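# Upright a lying gift box and open its lid

## Task

A closed gift box is lying on one of its sides on the table; stand it on its bottom face, then open it so the lid ends up roughly vertical or tipped back past vertical. Concealed magnets keep the lid's flap closed, so it must be pulled free.

## Robot and tools

Robot: two arms, left_arm and right_arm, each ending in an identical five-finger right hand (the hands are not mirrored, so every axis and number means the same on both). In the scene frame the origin sits at table height between the arms, +z is up, +x points out over the table, and left_arm is on the +y side. Bases: left_arm near (-0.033, +0.801, +0.213) m, right_arm near (-0.025, -0.650, +0.213) m. Reported hand positions, orientations and velocities are in each arm's own base frame; fixed cameras and the table use the scene frame.

Hand point: a spot 0.15 m out from the wrist face along the fingers and 0.05 m in front of the palm. Its +z runs along straight fingers, +y out of the palm, +x across the palm away from the thumb. Straight fingers extend 0.06-0.07 m past it. A wrist bracket on the little-finger side can strike things, and with fingers level the wrist may hang below the hand point and touch the table first.

A row is always 28 numbers, each in [-1, 1], even if one arm is idle: left dx, dy, dz, rx, ry, rz, then left little, ring, middle, index, thumb_bend, thumb_turn, force_limit, speed; then the same 14 for the right arm. The six pose numbers are an offset, not a pose: they are measured from that arm's current Hand target, along the Hand target's own axes. 1.0 equals 0.6 m of travel or 180 degrees; rx, ry, rz form one rotation vector. All zeros re-requests the current Hand target. Finger numbers are absolute targets: +1 open/straight, -1 curled; thumb_turn +1 beside the palm, -1 in front of it. force_limit maps -1..+1 to about 0..10 N at the fingertip (0..15 N for the two thumb motors); speed rises from near zero at -1 to full at +0.48 and stays full above. There is no 'no change' value: to keep a hand as it is, resend the eight numbers last used for it (or, if none yet, its hand_measured six plus hand_force_limit and hand_speed). Grips work on objects about 0.035-0.065 m thick with the thumb in front; close at speed -0.94 or lower for a gentle grip.

Tools:
- execute_actions(actions, cameras): actions is a list of actions; each action is up to 15 rows, one per 1/30 s step, and a short table repeats its last row to fill 15 steps. Every row in an action is an offset from the Hand target at that action's start, not from the previous row. Images come back only for an empty actions list or when cameras names them.
- move(target, speed, blend, stop_force, zero, blocking, cameras): target is one 28-number row or a list of up to 15 rows; all rows are offsets from the same starting Hand targets. Paths are straight, end together, last at least 0.5 s and at most 10 s. speed is top path speed in m/s (0.002-3.2, default 0.25; turning up to twice that in rad/s), one value or one per target. blend (m) rounds corners in a list; 0 means stop at each. stop_force (4-120 N, shared by both arms) halts an arm's path when its wrist sensor feels that much push against its motion; avoid it for turning hands or when backing off a contact. zero (only with stop_force) re-zeroes before the move if true. blocking=false returns after 0.5 s while the move continues; not allowed with stop_force.
- wait(seconds 0-10, cameras): let time pass holding commands.
- stop(cameras): brake the running move.
- zoom_image(camera, region [x0,y0,x1,y1] in pixels, at most 504x504): closer look at the newest image of cam_head_left, cam_head_right, cam_high, cam_left_wrist or cam_right_wrist.
- show_instructions(): shows the reference image(s).
- zero_wrist_force(arm): arm is left_arm or right_arm.
- finished_scene(scene): scene number 1 or 2; ends the scene irreversibly.

Results: each arm's Hand target (the last commanded pose after clipping, which the next offset counts from), end_effector_position and quat, velocities, joint positions and torques, Wrist force/torque in the hand's own axes (plus the peak since last shown), and hand_measured, hand_stopped_by (moving, target, force, stalled, fault) and hand_load_n in the six-motor order. A move adds a 'move:' line such as done, off_target, moving, held or fault, plus limits like paced or held. Done or off_target says nothing about contact. If a hand settles short of its target, send the remaining distance as a new offset.

Motion notes: commanded orientation is clipped to within 32 degrees of the measured one per step. Keep the wrist away from the arm's own base axis and route paths around the base. Faster moves overshoot and hit harder.

Avoid: any contact force near 150 N or joint torque at its limits (elbow 136, wrists 49.1 N m), which freezes that arm for 10 s; pushing targets past firm contact; arms or hands colliding or gripping each other; slamming or dropping the box, or letting it leave the table, which fails the scene; overloading fingers; and long strained holds that heat motors (warning at 70 °C, brake stop at 85 °C). The box must stay upright and open once the robot lets go.

Each tool is called by a JSON object that holds its "fn" and its "kwargs", one argument or row to a line.

Reference images:

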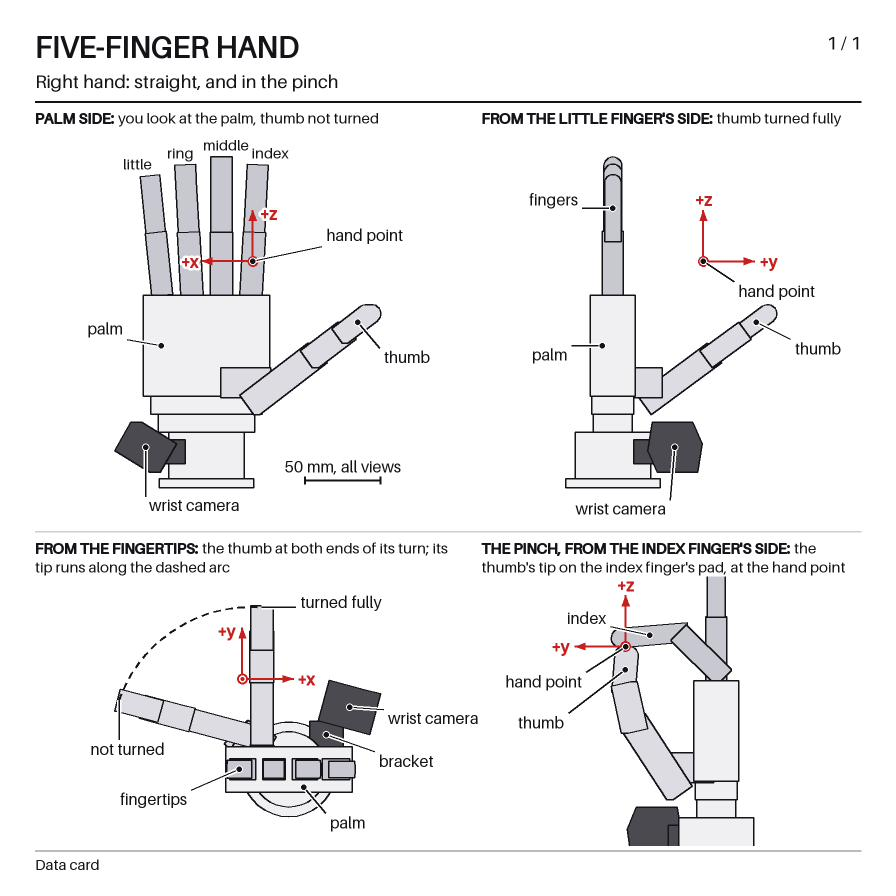

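## Session

{"fn": "execute_actions", "kwargs": {
  "actions": []
}}

Scene clock: 0.00 s.
left_arm: end_effector_position=(-0.1623, +0.5561, +0.6199) hand_measured=(+1.000, +1.000, +1.000, +1.000, +1.000, +1.000) hand_load_n=(+0.0, +0.0, +0.0, +0.0, +0.0, +0.0) hand_stopped_by=(target, target, target, target, target, target) hand_force_limit=0.00 hand_speed=-0.80 end_effector_quat_wxyz=(-0.052, +0.727, -0.681, -0.072) | right_arm: end_effector_position=(+0.1805, -0.4353, +0.6256) hand_measured=(+1.000, +1.000, +1.000, +1.000, +1.000, +1.000) hand_load_n=(+0.0, +0.0, +0.0, +0.0, +0.0, +0.0) hand_stopped_by=(target, target, target, target, target, target) hand_force_limit=0.00 hand_speed=-0.80 end_effector_quat_wxyz=(+0.066, +0.662, +0.746, +0.000)
Joint positions: left_arm=[1.396 -1.544 1.363 1.586 1.508 -1.805] | right_arm=[-1.792 -1.707 1.528 1.686 1.455 -1.908]
Joint velocities: within noise
Joint torques (N m): no reading
Motor temperatures (°C): left_arm=[38 40 32 42 37 32] | right_arm=[28 30 29 36 34 38]
Wrist force (N): no reading
Wrist torque (N m): no reading
Wrist force, peak (N): no reading
Hand target: left_arm -0.1623, +0.5561, +0.6199; -0.052, +0.727, -0.681, -0.072 | right_arm +0.1805, -0.4353, +0.6256; +0.066, +0.662, +0.746, +0.000

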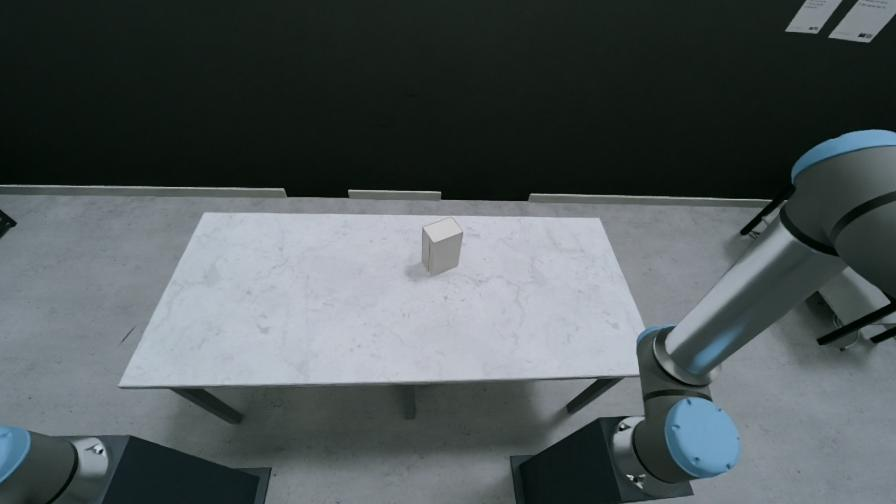

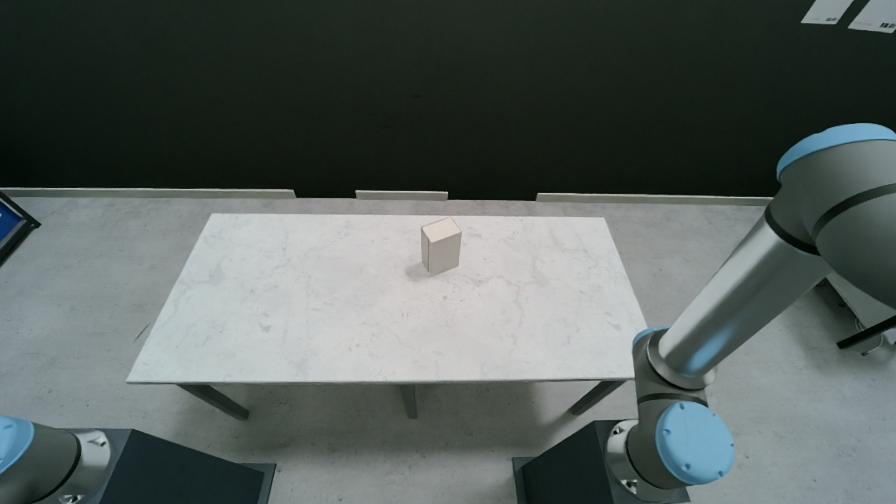

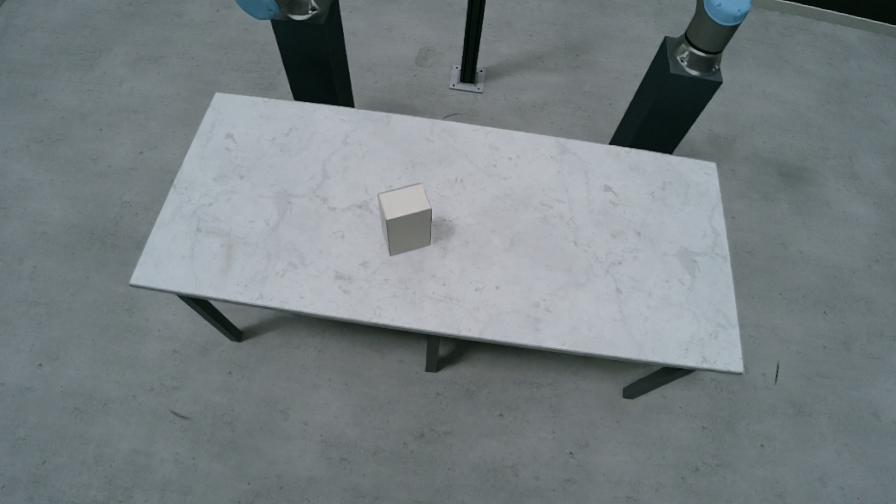

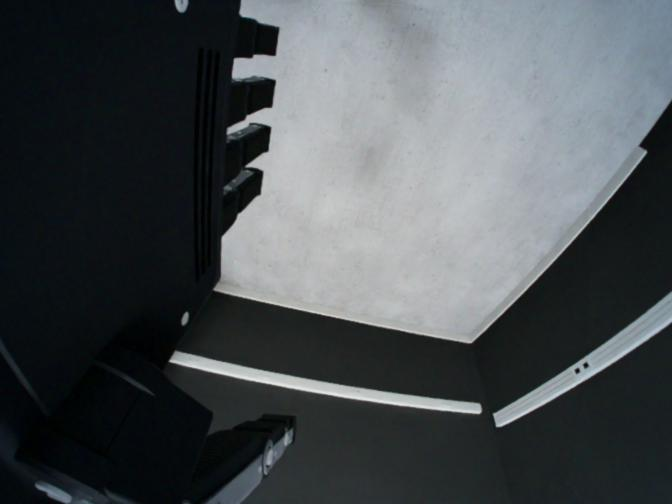

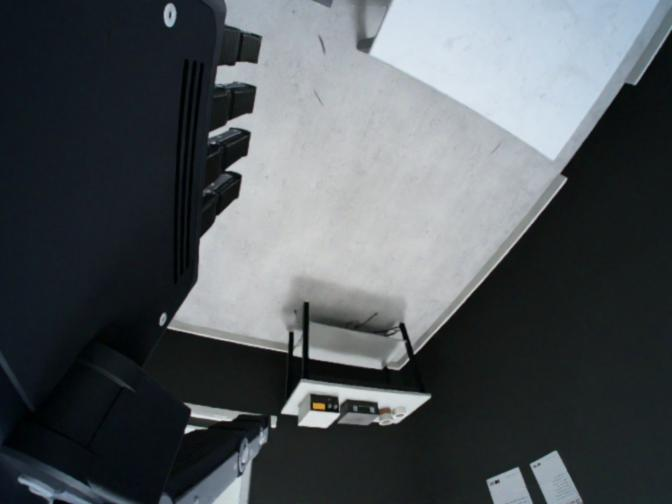

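{"fn": "zoom_image", "kwargs": {
  "camera": "cam_head_left",
  "region": [392, 200, 492, 290]
}}

{"fn": "zoom_image", "kwargs": {
  "camera": "cam_high",
  "region": [350, 170, 460, 270]
}}

{"fn": "zoom_image", "kwargs": {
  "camera": "cam_head_right",
  "region": [392, 200, 492, 290]
}}

Scaled by 5.040.

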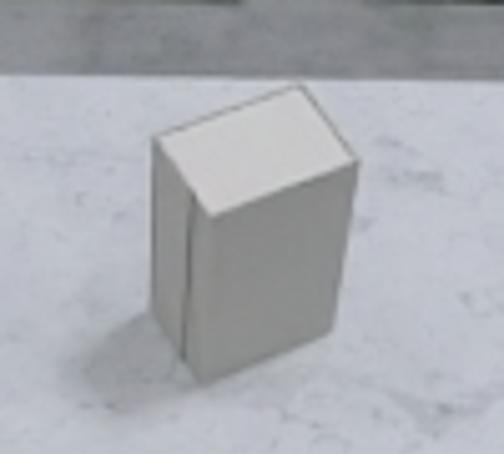

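Scaled by 4.582.

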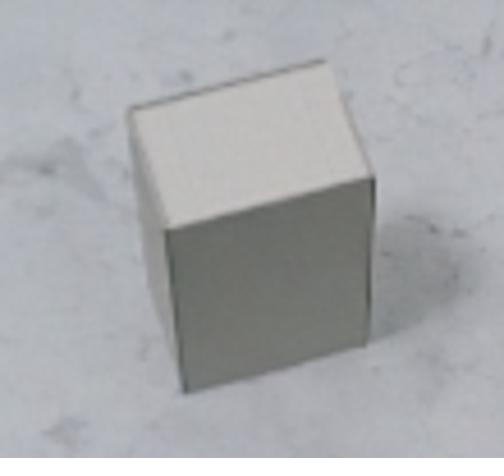

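Scaled by 5.040.

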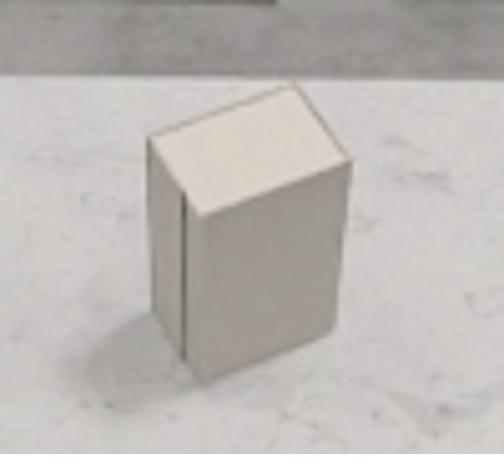

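{"fn": "move", "kwargs": {
  "target": [0.407,-0.995,-0.061,0,0,0,1,1,1,1,1,1,0,-0.8,0,0,0,0,0,0,1,1,1,1,1,1,0,-0.8],
  "speed": 0.6
}}

{"fn": "move", "kwargs": {
  "target": [0.733,-0.206,0.034,0,0,0,1,1,1,1,1,1,0,-0.8,0,0,0,0,0,0,1,1,1,1,1,1,0,-0.8],
  "speed": 0.6
}}

{"fn": "move", "kwargs": {
  "target": [1.0,0.173,0.519,0.193,0.351,0,1,1,1,1,1,1,0,-0.8,0,0,0,0,0,0,1,1,1,1,1,1,0,-0.8],
  "speed": 0.6,
  "cameras": ["all"]
}}

Scene clock: 99.23 s.
left_arm: end_effector_position=(+0.4494, +0.3496, +0.6000) hand_measured=(+1.000, +1.000, +1.000, +1.000, +1.000, +1.000) hand_load_n=(+0.0, +0.0, +0.0, +0.0, +0.0, +0.0) hand_stopped_by=(target, target, target, target, target, target) hand_force_limit=0.00 hand_speed=-0.80 end_effector_quat_wxyz=(-0.052, +0.727, -0.681, -0.072) | right_arm: end_effector_position=(+0.1805, -0.4353, +0.6256) hand_measured=(+1.000, +1.000, +1.000, +1.000, +1.000, +1.000) hand_load_n=(+0.0, +0.0, +0.0, +0.0, +0.0, +0.0) hand_stopped_by=(target, target, target, target, target, target) hand_force_limit=0.00 hand_speed=-0.80 end_effector_quat_wxyz=(+0.066, +0.662, +0.746, +0.000)
Joint positions: left_arm=[0.19 -1.38 1.25 1.701 1.394 -3.017] | right_arm=[-1.792 -1.707 1.528 1.686 1.455 -1.908]
Joint torques (N m): left_arm=[-8.93 -44.26 -43.56 6.69 -4.55 -2.51] | right_arm=[-3.13 -23.45 -37.55 3.44 0.43 -0.4]
Wrist force (N): left_arm=[-0.6 -0.3 -0.2] | right_arm=[0.3 -0.2 -0.2]
Wrist torque (N m): left_arm=[-0.22 0.08 -0.03] | right_arm=[-0.02 -0.05 0.01]
Wrist force, peak (N): left_arm=[0.3 -2.6 0.0] | right_arm=[0.1 -0.9 -0.2]
Hand target: left_arm +0.4495, +0.3496, +0.6000; -0.052, +0.727, -0.681, -0.072 | right_arm +0.1805, -0.4353, +0.6256; +0.066, +0.662, +0.746, +0.000
Off the commanded pose: left_arm 0.000 m, 0 deg | right_arm 0.000 m, 0 deg.
move: done

Scene clock: 100.80 s.
left_arm: end_effector_position=(+0.5992, -0.0707, +0.5005) hand_measured=(+1.000, +1.000, +1.000, +1.000, +1.000, +1.000) hand_load_n=(+0.0, +0.0, +0.0, +0.0, -0.5, +0.0) hand_stopped_by=(target, target, target, target, target, target) hand_force_limit=0.00 hand_speed=-0.80 end_effector_quat_wxyz=(-0.052, +0.727, -0.681, -0.072) | right_arm: end_effector_position=(+0.1805, -0.4353, +0.6256) hand_measured=(+1.000, +1.000, +1.000, +1.000, +1.000, +1.000) hand_load_n=(+0.0, +0.0, +0.0, +0.0, +0.0, +0.0) hand_stopped_by=(target, target, target, target, target, target) hand_force_limit=0.00 hand_speed=-0.80 end_effector_quat_wxyz=(+0.066, +0.662, +0.746, +0.000)
Joint positions: left_arm=[-0.467 -1.22 1.242 1.658 1.431 -3.681] | right_arm=[-1.792 -1.707 1.528 1.686 1.455 -1.908]
Joint torques (N m): left_arm=[-9.75 -59.72 -43.05 7.07 3.84 -2.77] | right_arm=[-1.48 -23.79 -37.5 4.05 0.11 -0.42]
Wrist force (N): left_arm=[-0.6 -1.0 0.0] | right_arm=[0.0 -0.1 -0.2]
Wrist torque (N m): left_arm=[-0.24 0.07 -0.08] | right_arm=[0.00 0.00 -0.01]
Wrist force, peak (N): left_arm=[2.4 -1.3 -0.2] | right_arm=[0.4 -0.5 0.5]
Hand target: left_arm +0.5992, -0.0708, +0.5004; -0.052, +0.727, -0.681, -0.072 | right_arm +0.1805, -0.4353, +0.6256; +0.066, +0.662, +0.746, +0.000
Off the commanded pose: left_arm 0.000 m, 0 deg | right_arm 0.000 m, 0 deg.
move: done

Scene clock: 102.87 s.
left_arm: end_effector_position=(+0.5223, -0.6136, +0.0916) hand_measured=(+1.000, +1.000, +1.000, +1.000, +1.000, +1.000) hand_load_n=(+0.0, +0.0, +0.0, +0.0, +0.0, +0.0) hand_stopped_by=(target, target, target, target, target, target) hand_force_limit=0.00 hand_speed=-0.80 end_effector_quat_wxyz=(+0.103, +0.610, -0.598, +0.510) | right_arm: end_effector_position=(+0.1805, -0.4353, +0.6256) hand_measured=(+1.000, +1.000, +1.000, +1.000, +1.000, +1.000) hand_load_n=(+0.0, +0.0, +0.0, +0.0, +0.0, +0.0) hand_stopped_by=(target, target, target, target, target, target) hand_force_limit=0.00 hand_speed=-0.80 end_effector_quat_wxyz=(+0.066, +0.662, +0.746, +0.000)
Joint positions: left_arm=[-1.065 -1.223 1.96 -0.259 1.491 -4.178] | right_arm=[-1.792 -1.707 1.528 1.686 1.455 -1.908]
Joint torques (N m): left_arm=[-8.42 -49.66 -25.13 -3.45 -4.17 3.93] | right_arm=[-3.35 -22.99 -37.94 3.39 0.22 -0.46]
Wrist force (N): left_arm=[-2.0 0.1 -0.3] | right_arm=[0.0 -0.5 -0.2]
Wrist torque (N m): left_arm=[0.00 0.15 -0.17] | right_arm=[-0.06 0.01 -0.02]
Wrist force, peak (N): left_arm=[-1.6 2.2 0.5] | right_arm=[0.1 -0.8 -0.3]
Hand target: left_arm +0.5223, -0.6137, +0.0916; +0.103, +0.610, -0.598, +0.510 | right_arm +0.1805, -0.4353, +0.6256; +0.066, +0.662, +0.746, +0.000
Off the commanded pose: left_arm 0.000 m, 0 deg | right_arm 0.000 m, 0 deg.
move: done

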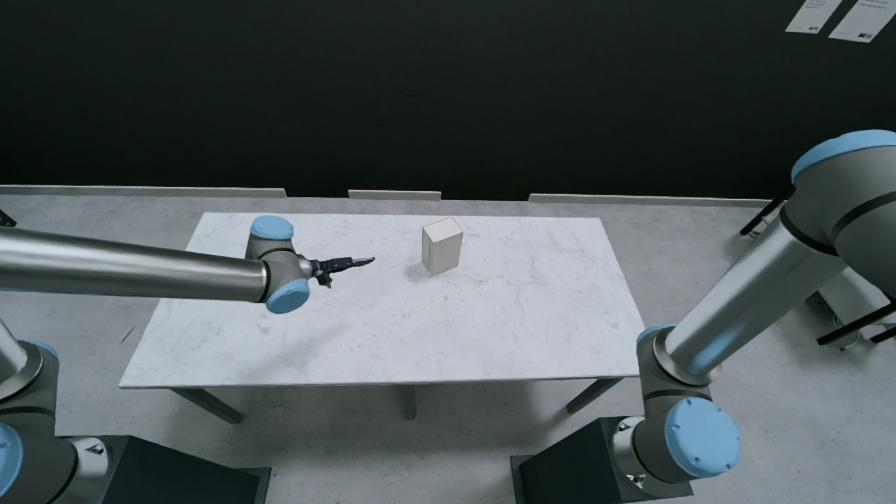

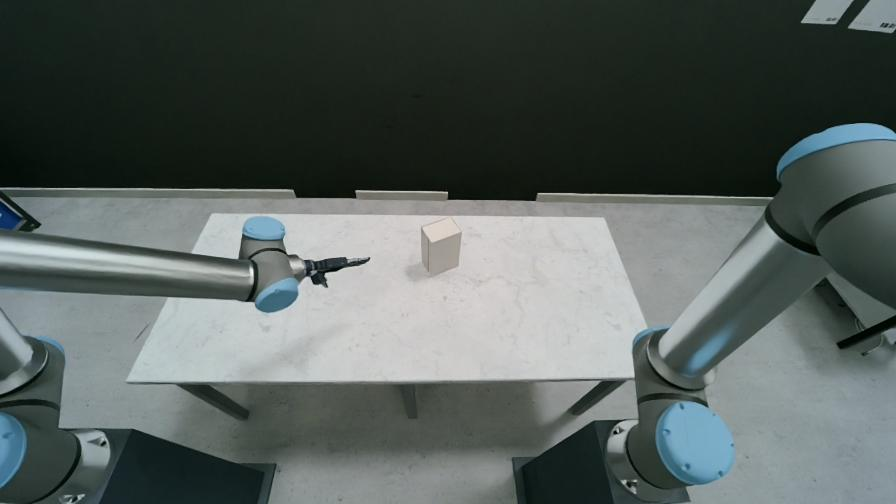

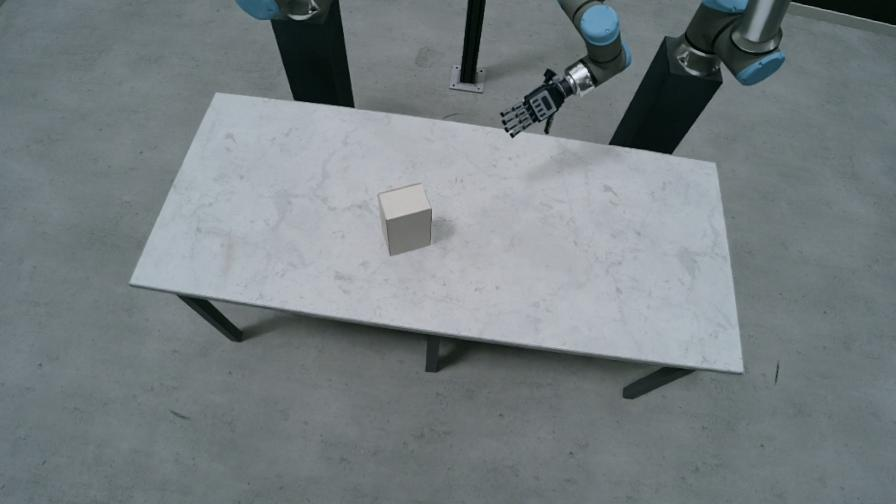

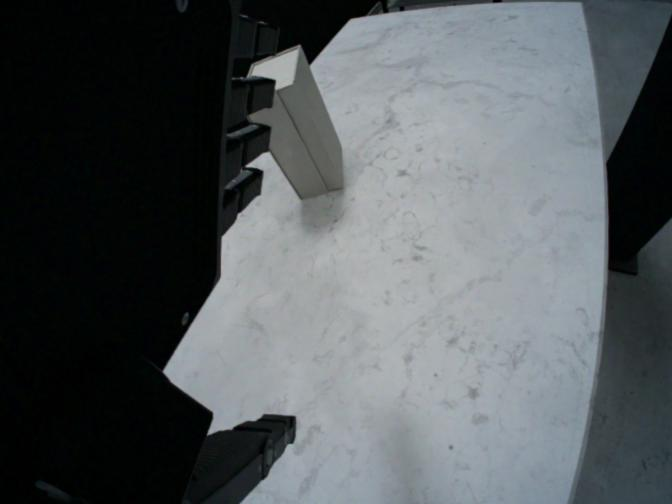

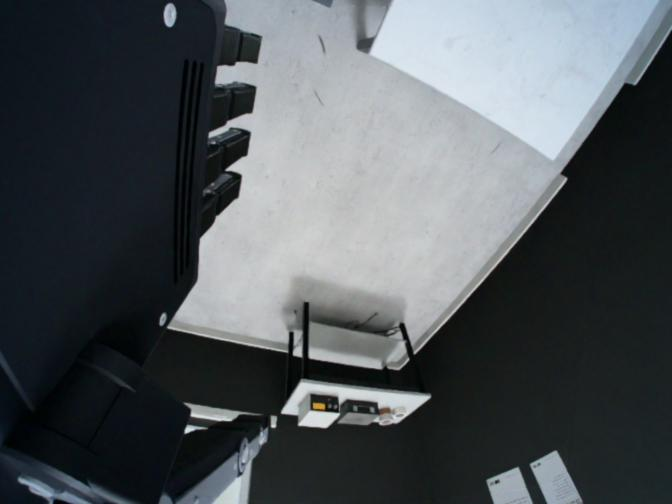

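{"fn": "zoom_image", "kwargs": {
  "camera": "cam_left_wrist",
  "region": [220, 20, 380, 220]
}}

{"fn": "zoom_image", "kwargs": {
  "camera": "cam_high",
  "region": [370, 175, 440, 260]
}}

Scaled by 2.520 from the camera's 672x504 image, which has a finer 960x720 frame.

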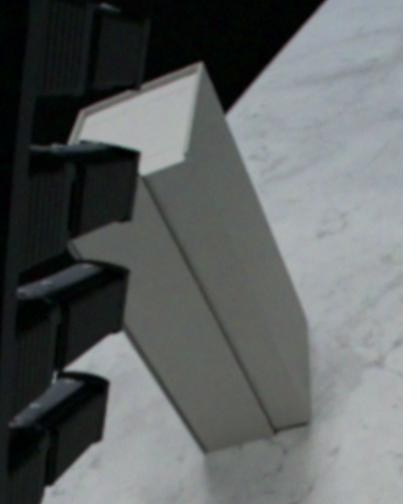

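Scaled by 5.929.

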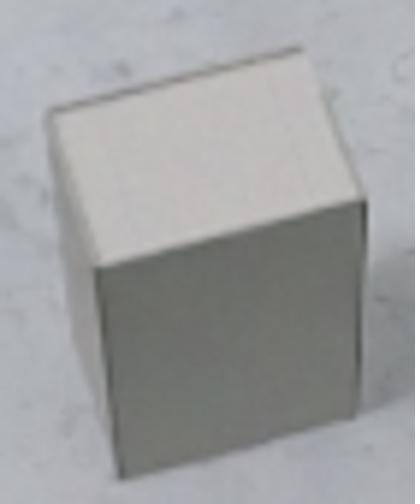

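{"fn": "move", "kwargs": {
  "target": [0.2,-0.2,0.17,0,0,0,1,1,1,1,1,1,0,-0.8,0,0,0,0,0,0,1,1,1,1,1,1,0,-0.8],
  "speed": 0.4,
  "cameras": ["cam_left_wrist"]
}}

{"fn": "zoom_image", "kwargs": {
  "camera": "cam_left_wrist",
  "region": [230, 20, 480, 280]
}}

Scene clock: 130.57 s.
left_arm: end_effector_position=(+0.6451, -0.7318, +0.1923) hand_measured=(+1.000, +1.000, +1.000, +1.000, +1.000, +1.000) hand_load_n=(+0.0, +0.0, +0.0, +0.0, +0.0, +0.0) hand_stopped_by=(target, target, target, target, target, target) hand_force_limit=0.00 hand_speed=-0.80 end_effector_quat_wxyz=(+0.103, +0.610, -0.598, +0.510) | right_arm: end_effector_position=(+0.1805, -0.4353, +0.6256) hand_measured=(+1.000, +1.000, +1.000, +1.000, +1.000, +1.000) hand_load_n=(+0.0, +0.0, +0.0, +0.0, +0.0, +0.0) hand_stopped_by=(target, target, target, target, target, target) hand_force_limit=0.00 hand_speed=-0.80 end_effector_quat_wxyz=(+0.066, +0.662, +0.746, +0.000)
Joint positions: left_arm=[-0.998 -1.074 1.518 0.031 1.551 -4.147] | right_arm=[-1.792 -1.707 1.528 1.686 1.455 -1.908]
Joint torques (N m): left_arm=[16.87 -67.37 -44.67 3.11 4 3.86] | right_arm=[-3.43 -24.45 -39.48 3.79 -0.02 -0.65]
Wrist force (N): left_arm=[-1.5 0.8 -1.1] | right_arm=[0.0 -0.2 0.0]
Wrist torque (N m): left_arm=[0.16 0.18 -0.26] | right_arm=[-0.03 0.00 -0.01]
Wrist force, peak (N): left_arm=[-2.8 1.3 -1.4] | right_arm=[0.2 -0.7 -0.3]
Hand target: left_arm +0.6451, -0.7318, +0.1924; +0.103, +0.610, -0.598, +0.510 | right_arm +0.1805, -0.4353, +0.6256; +0.066, +0.662, +0.746, +0.000
Off the commanded pose: left_arm 0.000 m, 0 deg | right_arm 0.000 m, 0 deg.
move: done
Images, in order (width x height): cam_left_wrist 672x504.

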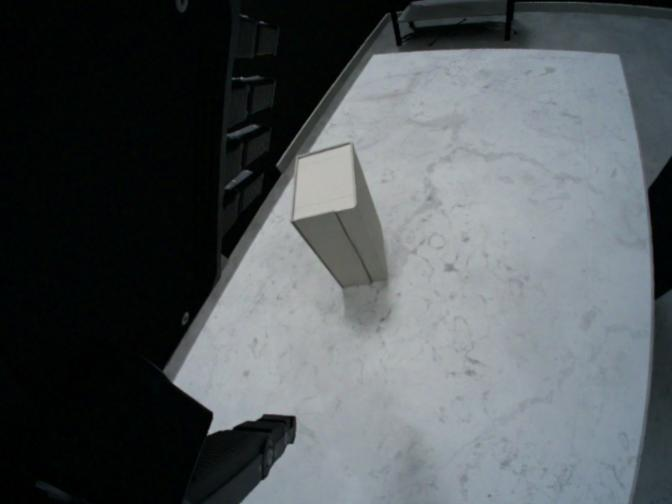

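Scaled by 1.938 from the camera's 672x504 image, which has a finer 960x720 frame.

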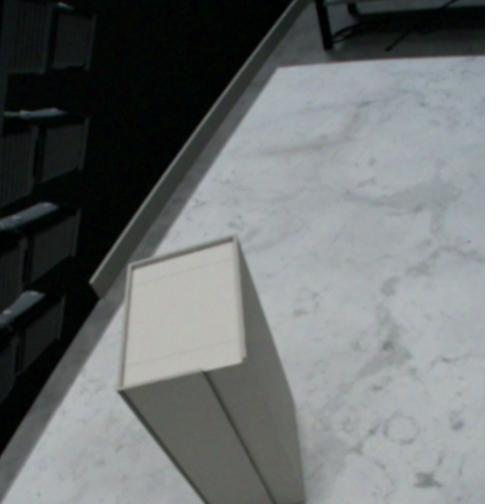

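{"fn": "zoom_image", "kwargs": {
  "camera": "cam_left_wrist",
  "region": [285, 135, 395, 295]
}}

Scaled by 3.150 from the camera's 672x504 image, which has a finer 960x720 frame.

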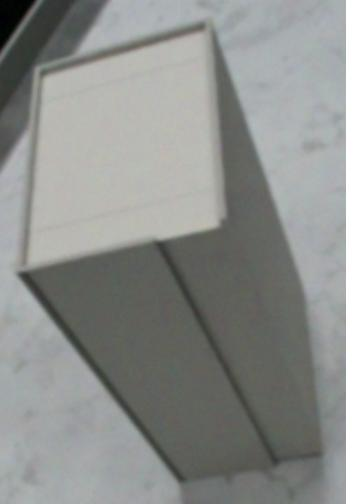

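{"fn": "move", "kwargs": {
  "target": [0.015,-0.136,0.258,-0.0298,-0.0071,-0.1686,1,1,1,1,1,1,0,-0.8,0.52,0.57,0.293,0,0,0,1,1,1,1,1,1,0,-0.8],
  "speed": 0.5
}}

{"fn": "move", "kwargs": {
  "target": [-0.201,0,0.117,0,0,0,1,1,1,1,1,1,0,-0.8,0.947,0.285,0.54,-0.2514,0.0852,-0.0943,1,1,1,1,1,1,0,-0.8],
  "speed": 0.5,
  "cameras": ["all"]
}}

{"fn": "zoom_image", "kwargs": {
  "camera": "cam_head_left",
  "region": [360, 160, 560, 320]
}}

{"fn": "zoom_image", "kwargs": {
  "camera": "cam_high",
  "region": [310, 110, 510, 280]
}}

Scene clock: 217.00 s.
left_arm: end_effector_position=(+0.7882, -0.8298, +0.1676) hand_measured=(+1.000, +1.000, +1.000, +1.000, +1.000, +1.000) hand_load_n=(+0.0, +0.0, +0.0, +0.0, +0.0, +0.0) hand_stopped_by=(target, target, target, target, target, target) hand_force_limit=0.00 hand_speed=-0.80 end_effector_quat_wxyz=(+0.255, +0.745, -0.441, +0.430) | right_arm: end_effector_position=(+0.5003, -0.1002, +0.4507) hand_measured=(+1.000, +1.000, +1.000, +1.000, +1.000, +1.000) hand_load_n=(+0.0, +0.0, +0.0, +0.0, +0.0, +0.0) hand_stopped_by=(target, target, target, target, target, target) hand_force_limit=0.00 hand_speed=-0.80 end_effector_quat_wxyz=(+0.066, +0.662, +0.746, +0.000)
Joint positions: left_arm=[-0.875 -0.736 1.021 0.246 1.739 -4.614] | right_arm=[-0.564 -1.69 1.806 1.324 1.592 -0.685]
Joint torques (N m): left_arm=[16.48 -95.26 -45 3.83 4.26 -2.65] | right_arm=[5.84 -16.29 -45.91 5.34 2.43 1.63]
Wrist force (N): left_arm=[-1.9 -0.5 0.1] | right_arm=[-0.3 -0.5 0.0]
Wrist torque (N m): left_arm=[-0.02 0.17 -0.07] | right_arm=[-0.08 0.04 -0.21]
Wrist force, peak (N): left_arm=[-1.5 1.1 -1.9] | right_arm=[2.0 1.1 0.8]
Hand target: left_arm +0.7883, -0.8298, +0.1676; +0.255, +0.745, -0.441, +0.430 | right_arm +0.5003, -0.1002, +0.4506; +0.066, +0.662, +0.746, +0.000
Off the commanded pose: left_arm 0.000 m, 0 deg | right_arm 0.000 m, 0 deg.
move: done

Scene clock: 219.13 s.
left_arm: end_effector_position=(+0.7885, -0.8302, +0.0281) hand_measured=(+1.000, +1.000, +1.000, +1.000, +1.000, +1.000) hand_load_n=(+0.0, +0.0, +0.0, +0.0, +0.5, +0.0) hand_stopped_by=(target, target, target, target, target, target) hand_force_limit=0.00 hand_speed=-0.80 end_effector_quat_wxyz=(+0.255, +0.745, -0.441, +0.430) | right_arm: end_effector_position=(+0.6364, +0.4542, +0.0887) hand_measured=(+1.000, +1.000, +1.000, +1.000, +1.000, +1.000) hand_load_n=(+0.0, +0.0, +0.0, +0.0, +0.0, +0.0) hand_stopped_by=(target, target, target, target, target, target) hand_force_limit=0.00 hand_speed=-0.80 end_effector_quat_wxyz=(+0.216, +0.466, +0.778, +0.362)
Joint positions: left_arm=[-0.875 -0.64 1.102 0.069 1.738 -4.614] | right_arm=[0.409 -1.18 2.06 -0.178 1.507 -0.052]
Joint torques (N m): left_arm=[-5.78 -97.63 -30.51 -2.73 -2.96 -1.82] | right_arm=[5.61 -44.83 -33.02 -1.07 2.63 1.51]
Wrist force (N): left_arm=[-1.7 0.1 -0.1] | right_arm=[0.0 1.1 1.7]
Wrist torque (N m): left_arm=[0.08 0.14 -0.12] | right_arm=[-0.21 -0.21 0.20]
Wrist force, peak (N): left_arm=[-2.3 -0.4 0.2] | right_arm=[1.7 0.3 3.1]
Hand target: left_arm +0.7885, -0.8302, +0.0280; +0.255, +0.745, -0.441, +0.430 | right_arm +0.6365, +0.4543, +0.0886; +0.216, +0.466, +0.778, +0.362
Off the commanded pose: left_arm 0.000 m, 0 deg | right_arm 0.000 m, 0 deg.
move: done

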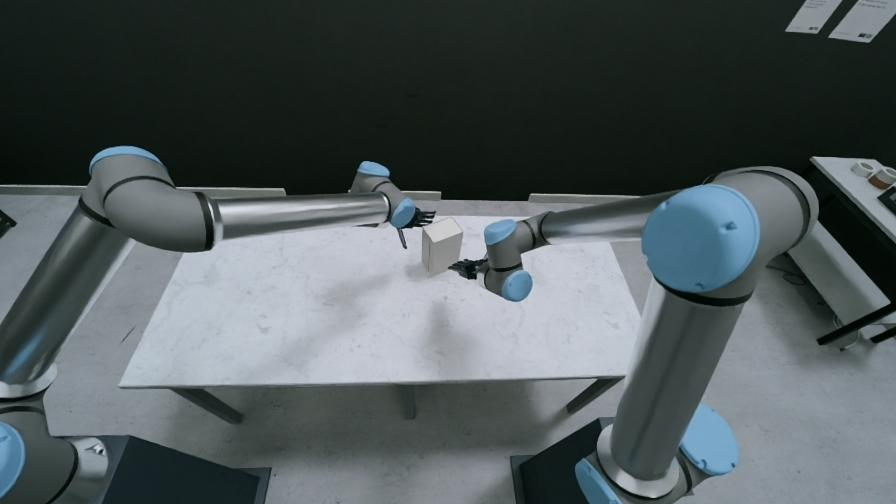

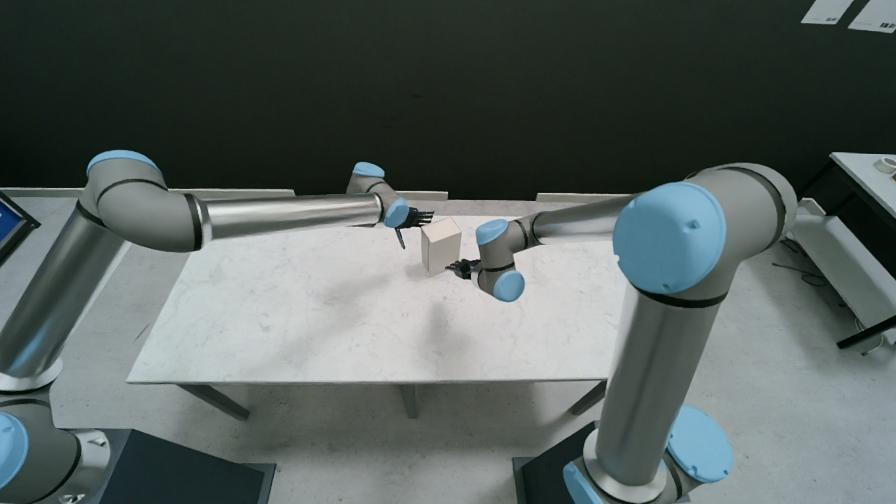

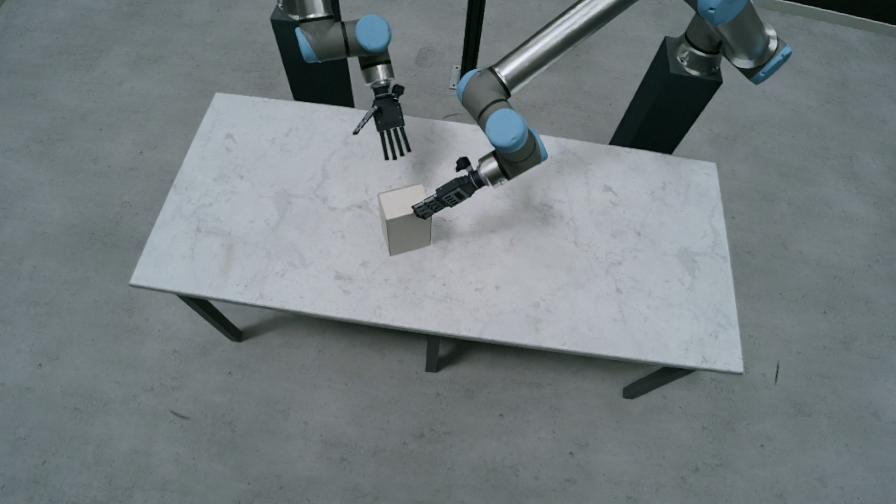

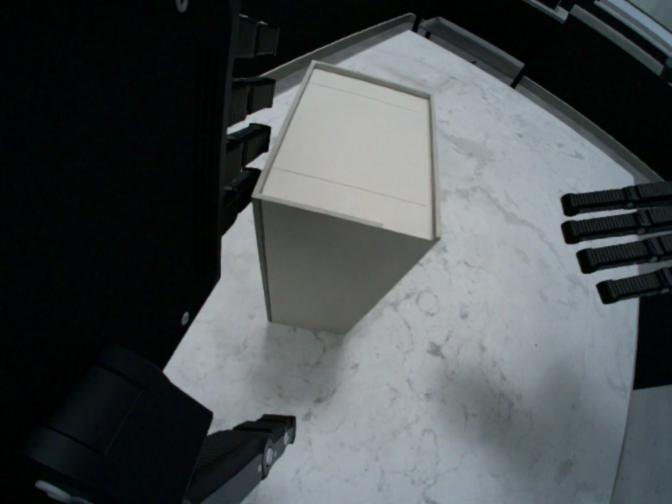

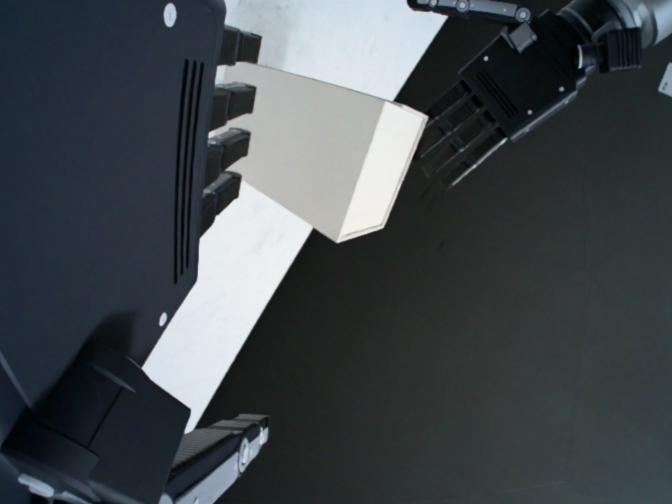

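Scaled by 2.520.

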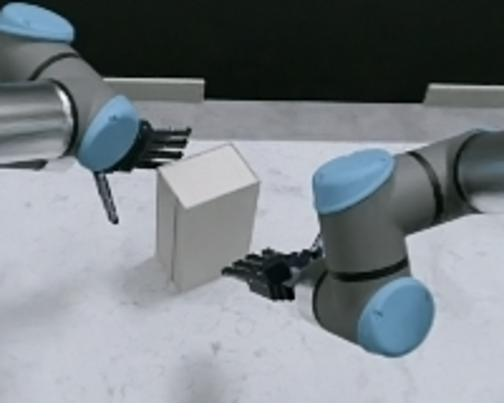

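Scaled by 2.520.

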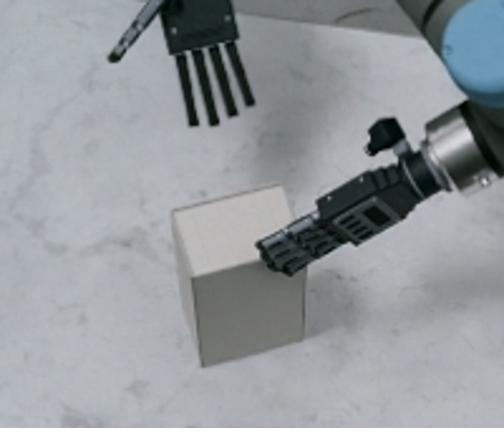

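{"fn": "move", "kwargs": {
  "target": [0,0.033,0,0,0,0,1,1,1,1,1,1,0,-0.8,0,0.064,0.076,0,0,0,1,1,1,1,1,1,0,-0.8],
  "speed": 0.15,
  "cameras": ["all"]
}}

{"fn": "zoom_image", "kwargs": {
  "camera": "cam_high",
  "region": [350, 140, 470, 260]
}}

{"fn": "zoom_image", "kwargs": {
  "camera": "cam_head_right",
  "region": [390, 190, 510, 300]
}}

Scene clock: 238.17 s.
left_arm: end_effector_position=(+0.7712, -0.8397, +0.0280) hand_measured=(+1.000, +1.000, +1.000, +1.000, +1.000, +1.000) hand_load_n=(+0.0, +0.0, +0.0, +0.0, +0.0, +0.0) hand_stopped_by=(target, target, target, target, target, target) hand_force_limit=0.00 hand_speed=-0.80 end_effector_quat_wxyz=(+0.255, +0.745, -0.441, +0.430) | right_arm: end_effector_position=(+0.6890, +0.4824, +0.0886) hand_measured=(+1.000, +1.000, +1.000, +1.000, +1.000, +1.000) hand_load_n=(+0.0, +0.0, +0.0, +0.0, +0.0, +0.0) hand_stopped_by=(target, target, target, target, target, target) hand_force_limit=0.00 hand_speed=-0.80 end_effector_quat_wxyz=(+0.216, +0.466, +0.778, +0.362)
Joint positions: left_arm=[-0.896 -0.652 1.126 0.056 1.721 -4.625] | right_arm=[0.418 -1.108 1.94 -0.13 1.514 -0.047]
Joint torques (N m): left_arm=[-9.17 -124.06 -30.85 -2.74 -3.67 -2.44] | right_arm=[5.53 -50.24 -35.69 2.71 2.59 1.67]
Wrist force (N): left_arm=[-1.5 -0.6 -1.0] | right_arm=[0.0 1.0 1.2]
Wrist torque (N m): left_arm=[0.13 0.21 -0.10] | right_arm=[-0.20 -0.19 0.18]
Wrist force, peak (N): left_arm=[-2.0 -0.2 -0.6] | right_arm=[-0.1 1.5 2.2]
Hand target: left_arm +0.7712, -0.8398, +0.0280; +0.255, +0.745, -0.441, +0.430 | right_arm +0.6891, +0.4824, +0.0886; +0.216, +0.466, +0.778, +0.362
Off the commanded pose: left_arm 0.000 m, 0 deg | right_arm 0.000 m, 0 deg.
move: done

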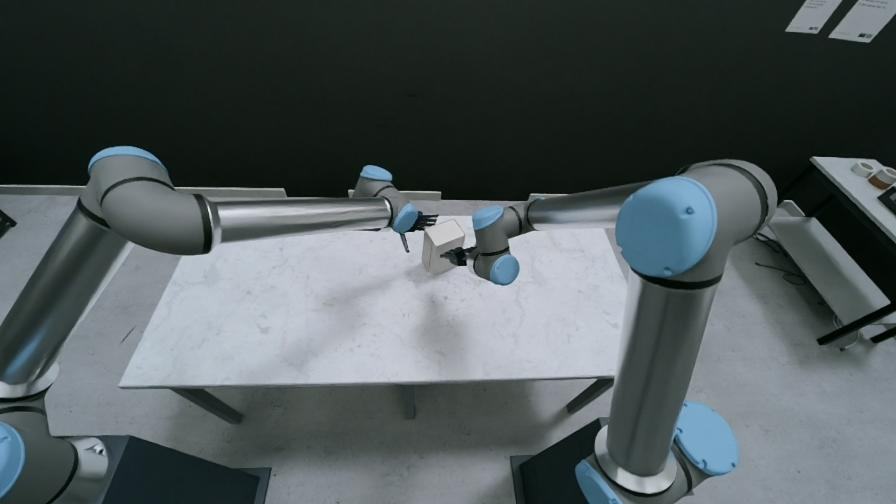

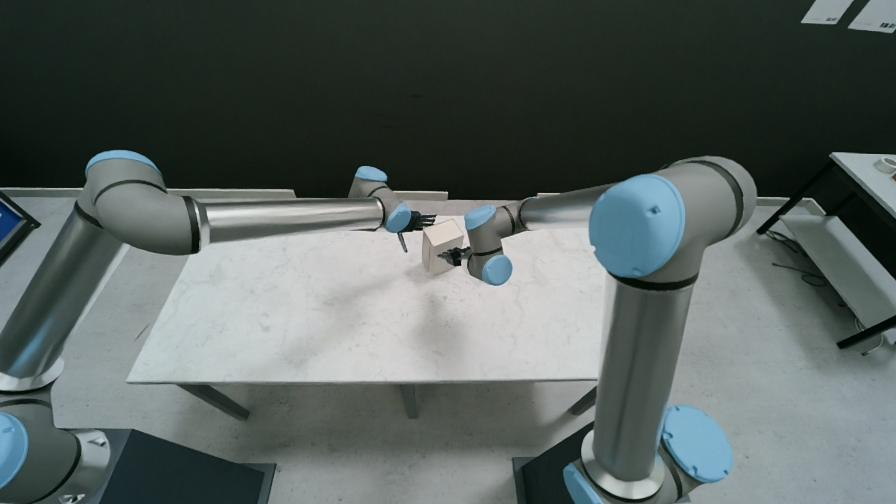

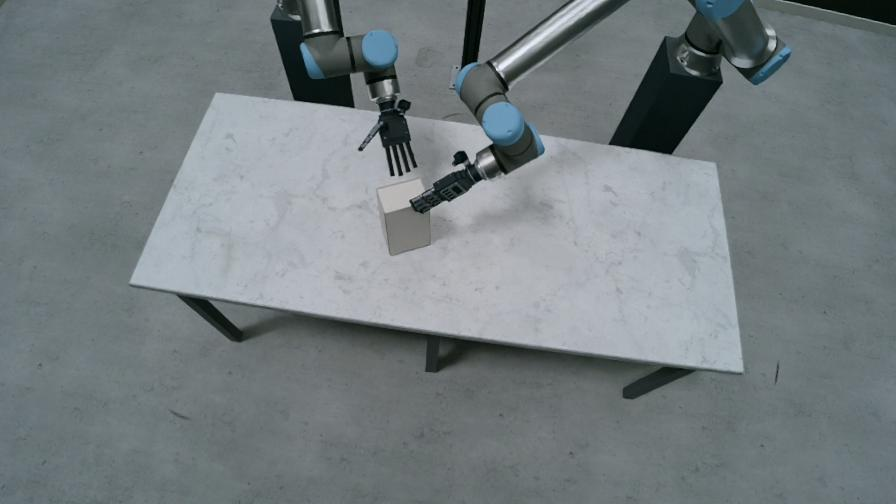

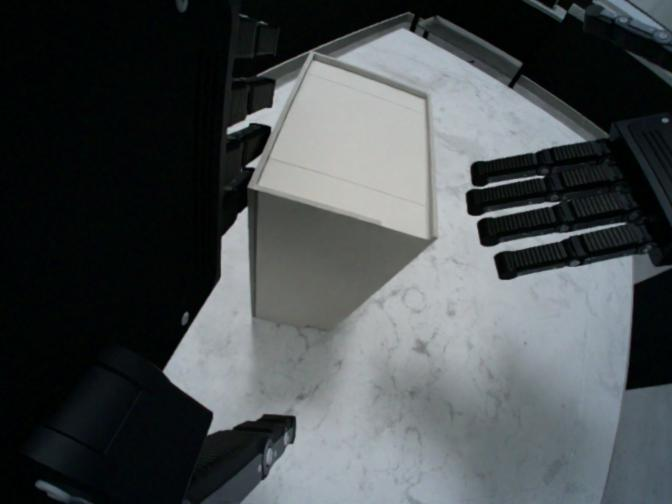

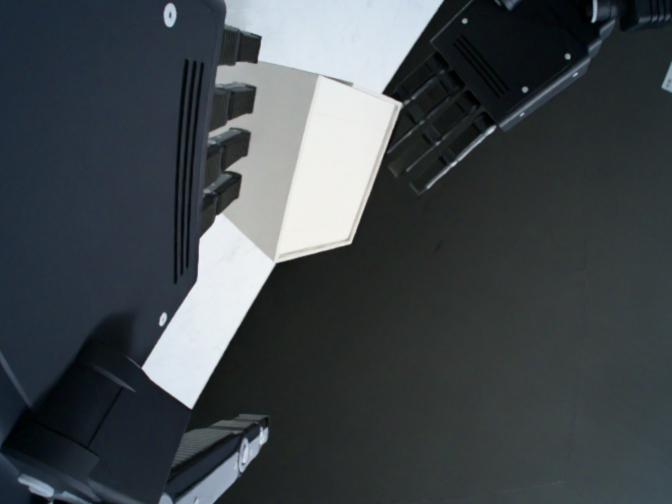

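Scaled by 4.200.

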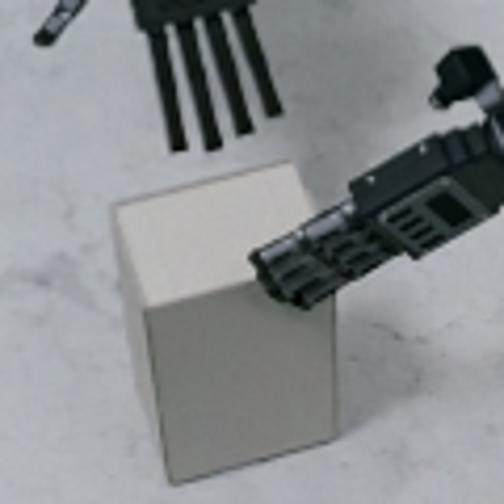

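Scaled by 4.200.

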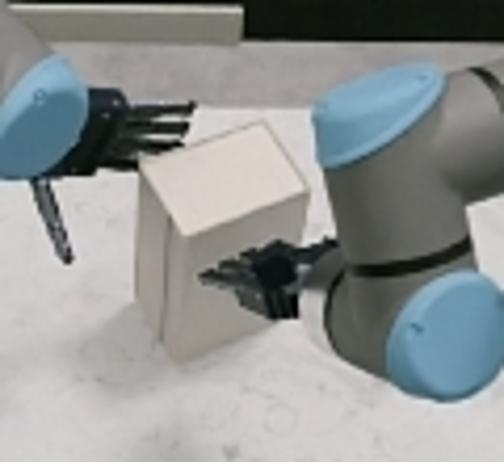

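{"fn": "move", "kwargs": {
  "target": [0,0.05,0,0,0,0,1,1,1,1,1,1,0,-0.8,0,0.0107,0.0127,0,0,0,1,1,1,1,1,1,0,-0.8],
  "speed": 0.05,
  "cameras": ["cam_high","cam_left_wrist","cam_right_wrist"]
}}

{"fn": "zoom_image", "kwargs": {
  "camera": "cam_high",
  "region": [350, 140, 470, 260]
}}

Scene clock: 252.17 s.
left_arm: end_effector_position=(+0.7454, -0.8538, +0.0280) hand_measured=(+1.000, +1.000, +1.000, +1.000, +1.000, +1.000) hand_load_n=(+0.0, +0.0, +0.0, +10.5, +0.0, +0.0) hand_stopped_by=(target, target, target, target, target, target) hand_force_limit=0.00 hand_speed=-0.80 end_effector_quat_wxyz=(+0.255, +0.745, -0.441, +0.430) | right_arm: end_effector_position=(+0.6976, +0.4870, +0.0884) hand_measured=(+1.000, +1.000, +1.000, +1.000, +1.000, +1.000) hand_load_n=(+0.0, +0.0, +6.5, +0.0, +0.0, +0.0) hand_stopped_by=(target, target, target, target, target, target) hand_force_limit=0.00 hand_speed=-0.80 end_effector_quat_wxyz=(+0.216, +0.466, +0.778, +0.361)
Joint positions: left_arm=[-0.927 -0.669 1.158 0.038 1.693 -4.641] | right_arm=[0.419 -1.096 1.92 -0.121 1.515 -0.046]
Joint torques (N m): left_arm=[-102.16 -121.67 -33.8 -5.02 22.58 -5.83] | right_arm=[12.34 -51.71 -80.47 -18.04 -7.08 1.12]
Wrist force (N): left_arm=[-9.9 -79.2 -19.3] | right_arm=[-18.0 -35.5 -69.9]
Wrist torque (N m): left_arm=[5.74 -0.47 0.11] | right_arm=[6.26 0.03 -1.62]
Wrist force, peak (N): left_arm=[-9.9 -79.2 -19.3] | right_arm=[-18.0 -35.5 -69.9]
Hand target: left_arm +0.7449, -0.8542, +0.0280; +0.255, +0.745, -0.441, +0.430 | right_arm +0.6979, +0.4871, +0.0886; +0.216, +0.466, +0.778, +0.362
Off the commanded pose: left_arm 0.001 m, 0 deg | right_arm 0.000 m, 0 deg.
move: done
Images, in order (width x height): cam_high 896x504, cam_left_wrist 672x504, cam_right_wrist 672x504.

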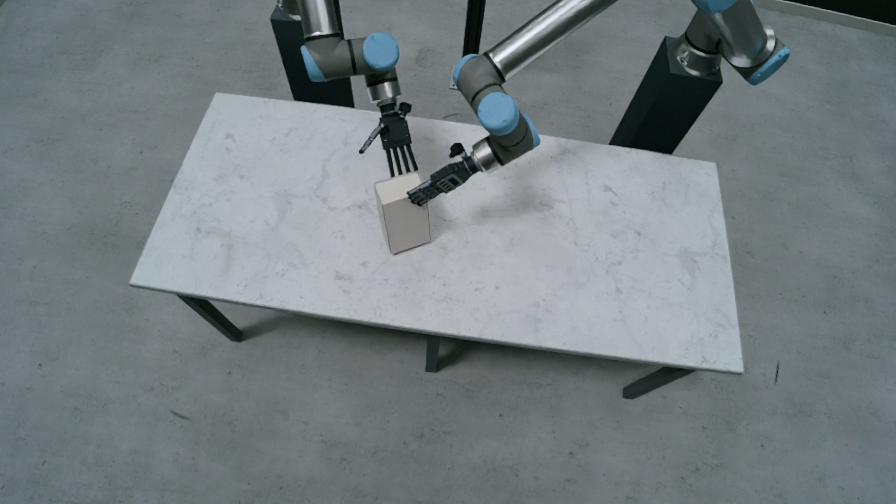

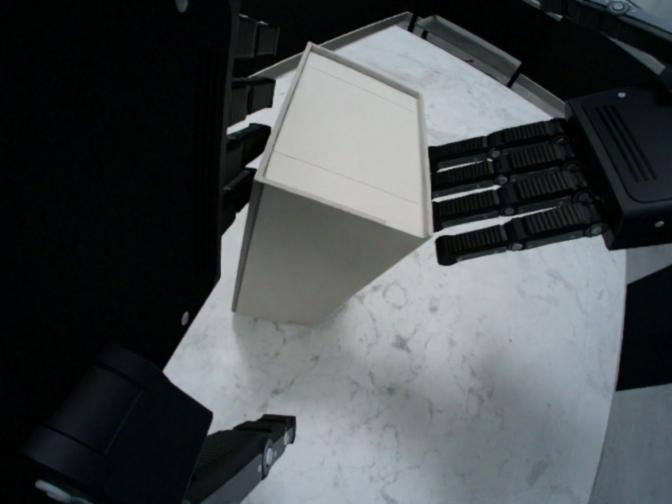

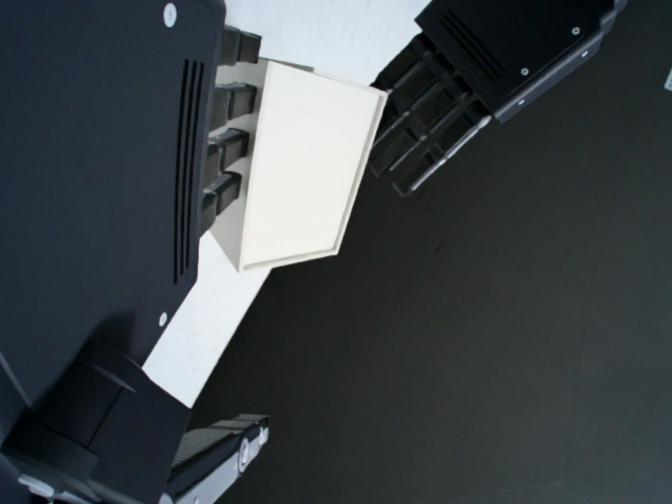

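Scaled by 4.200.

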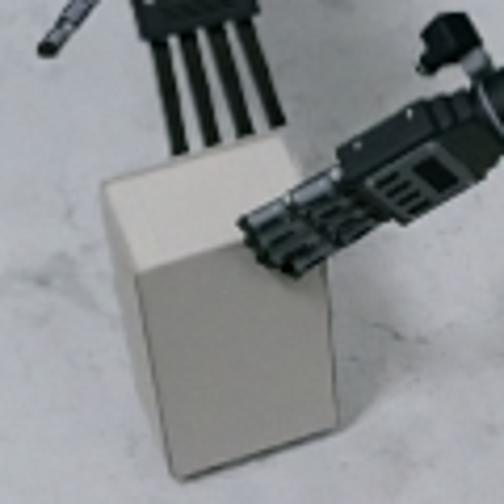

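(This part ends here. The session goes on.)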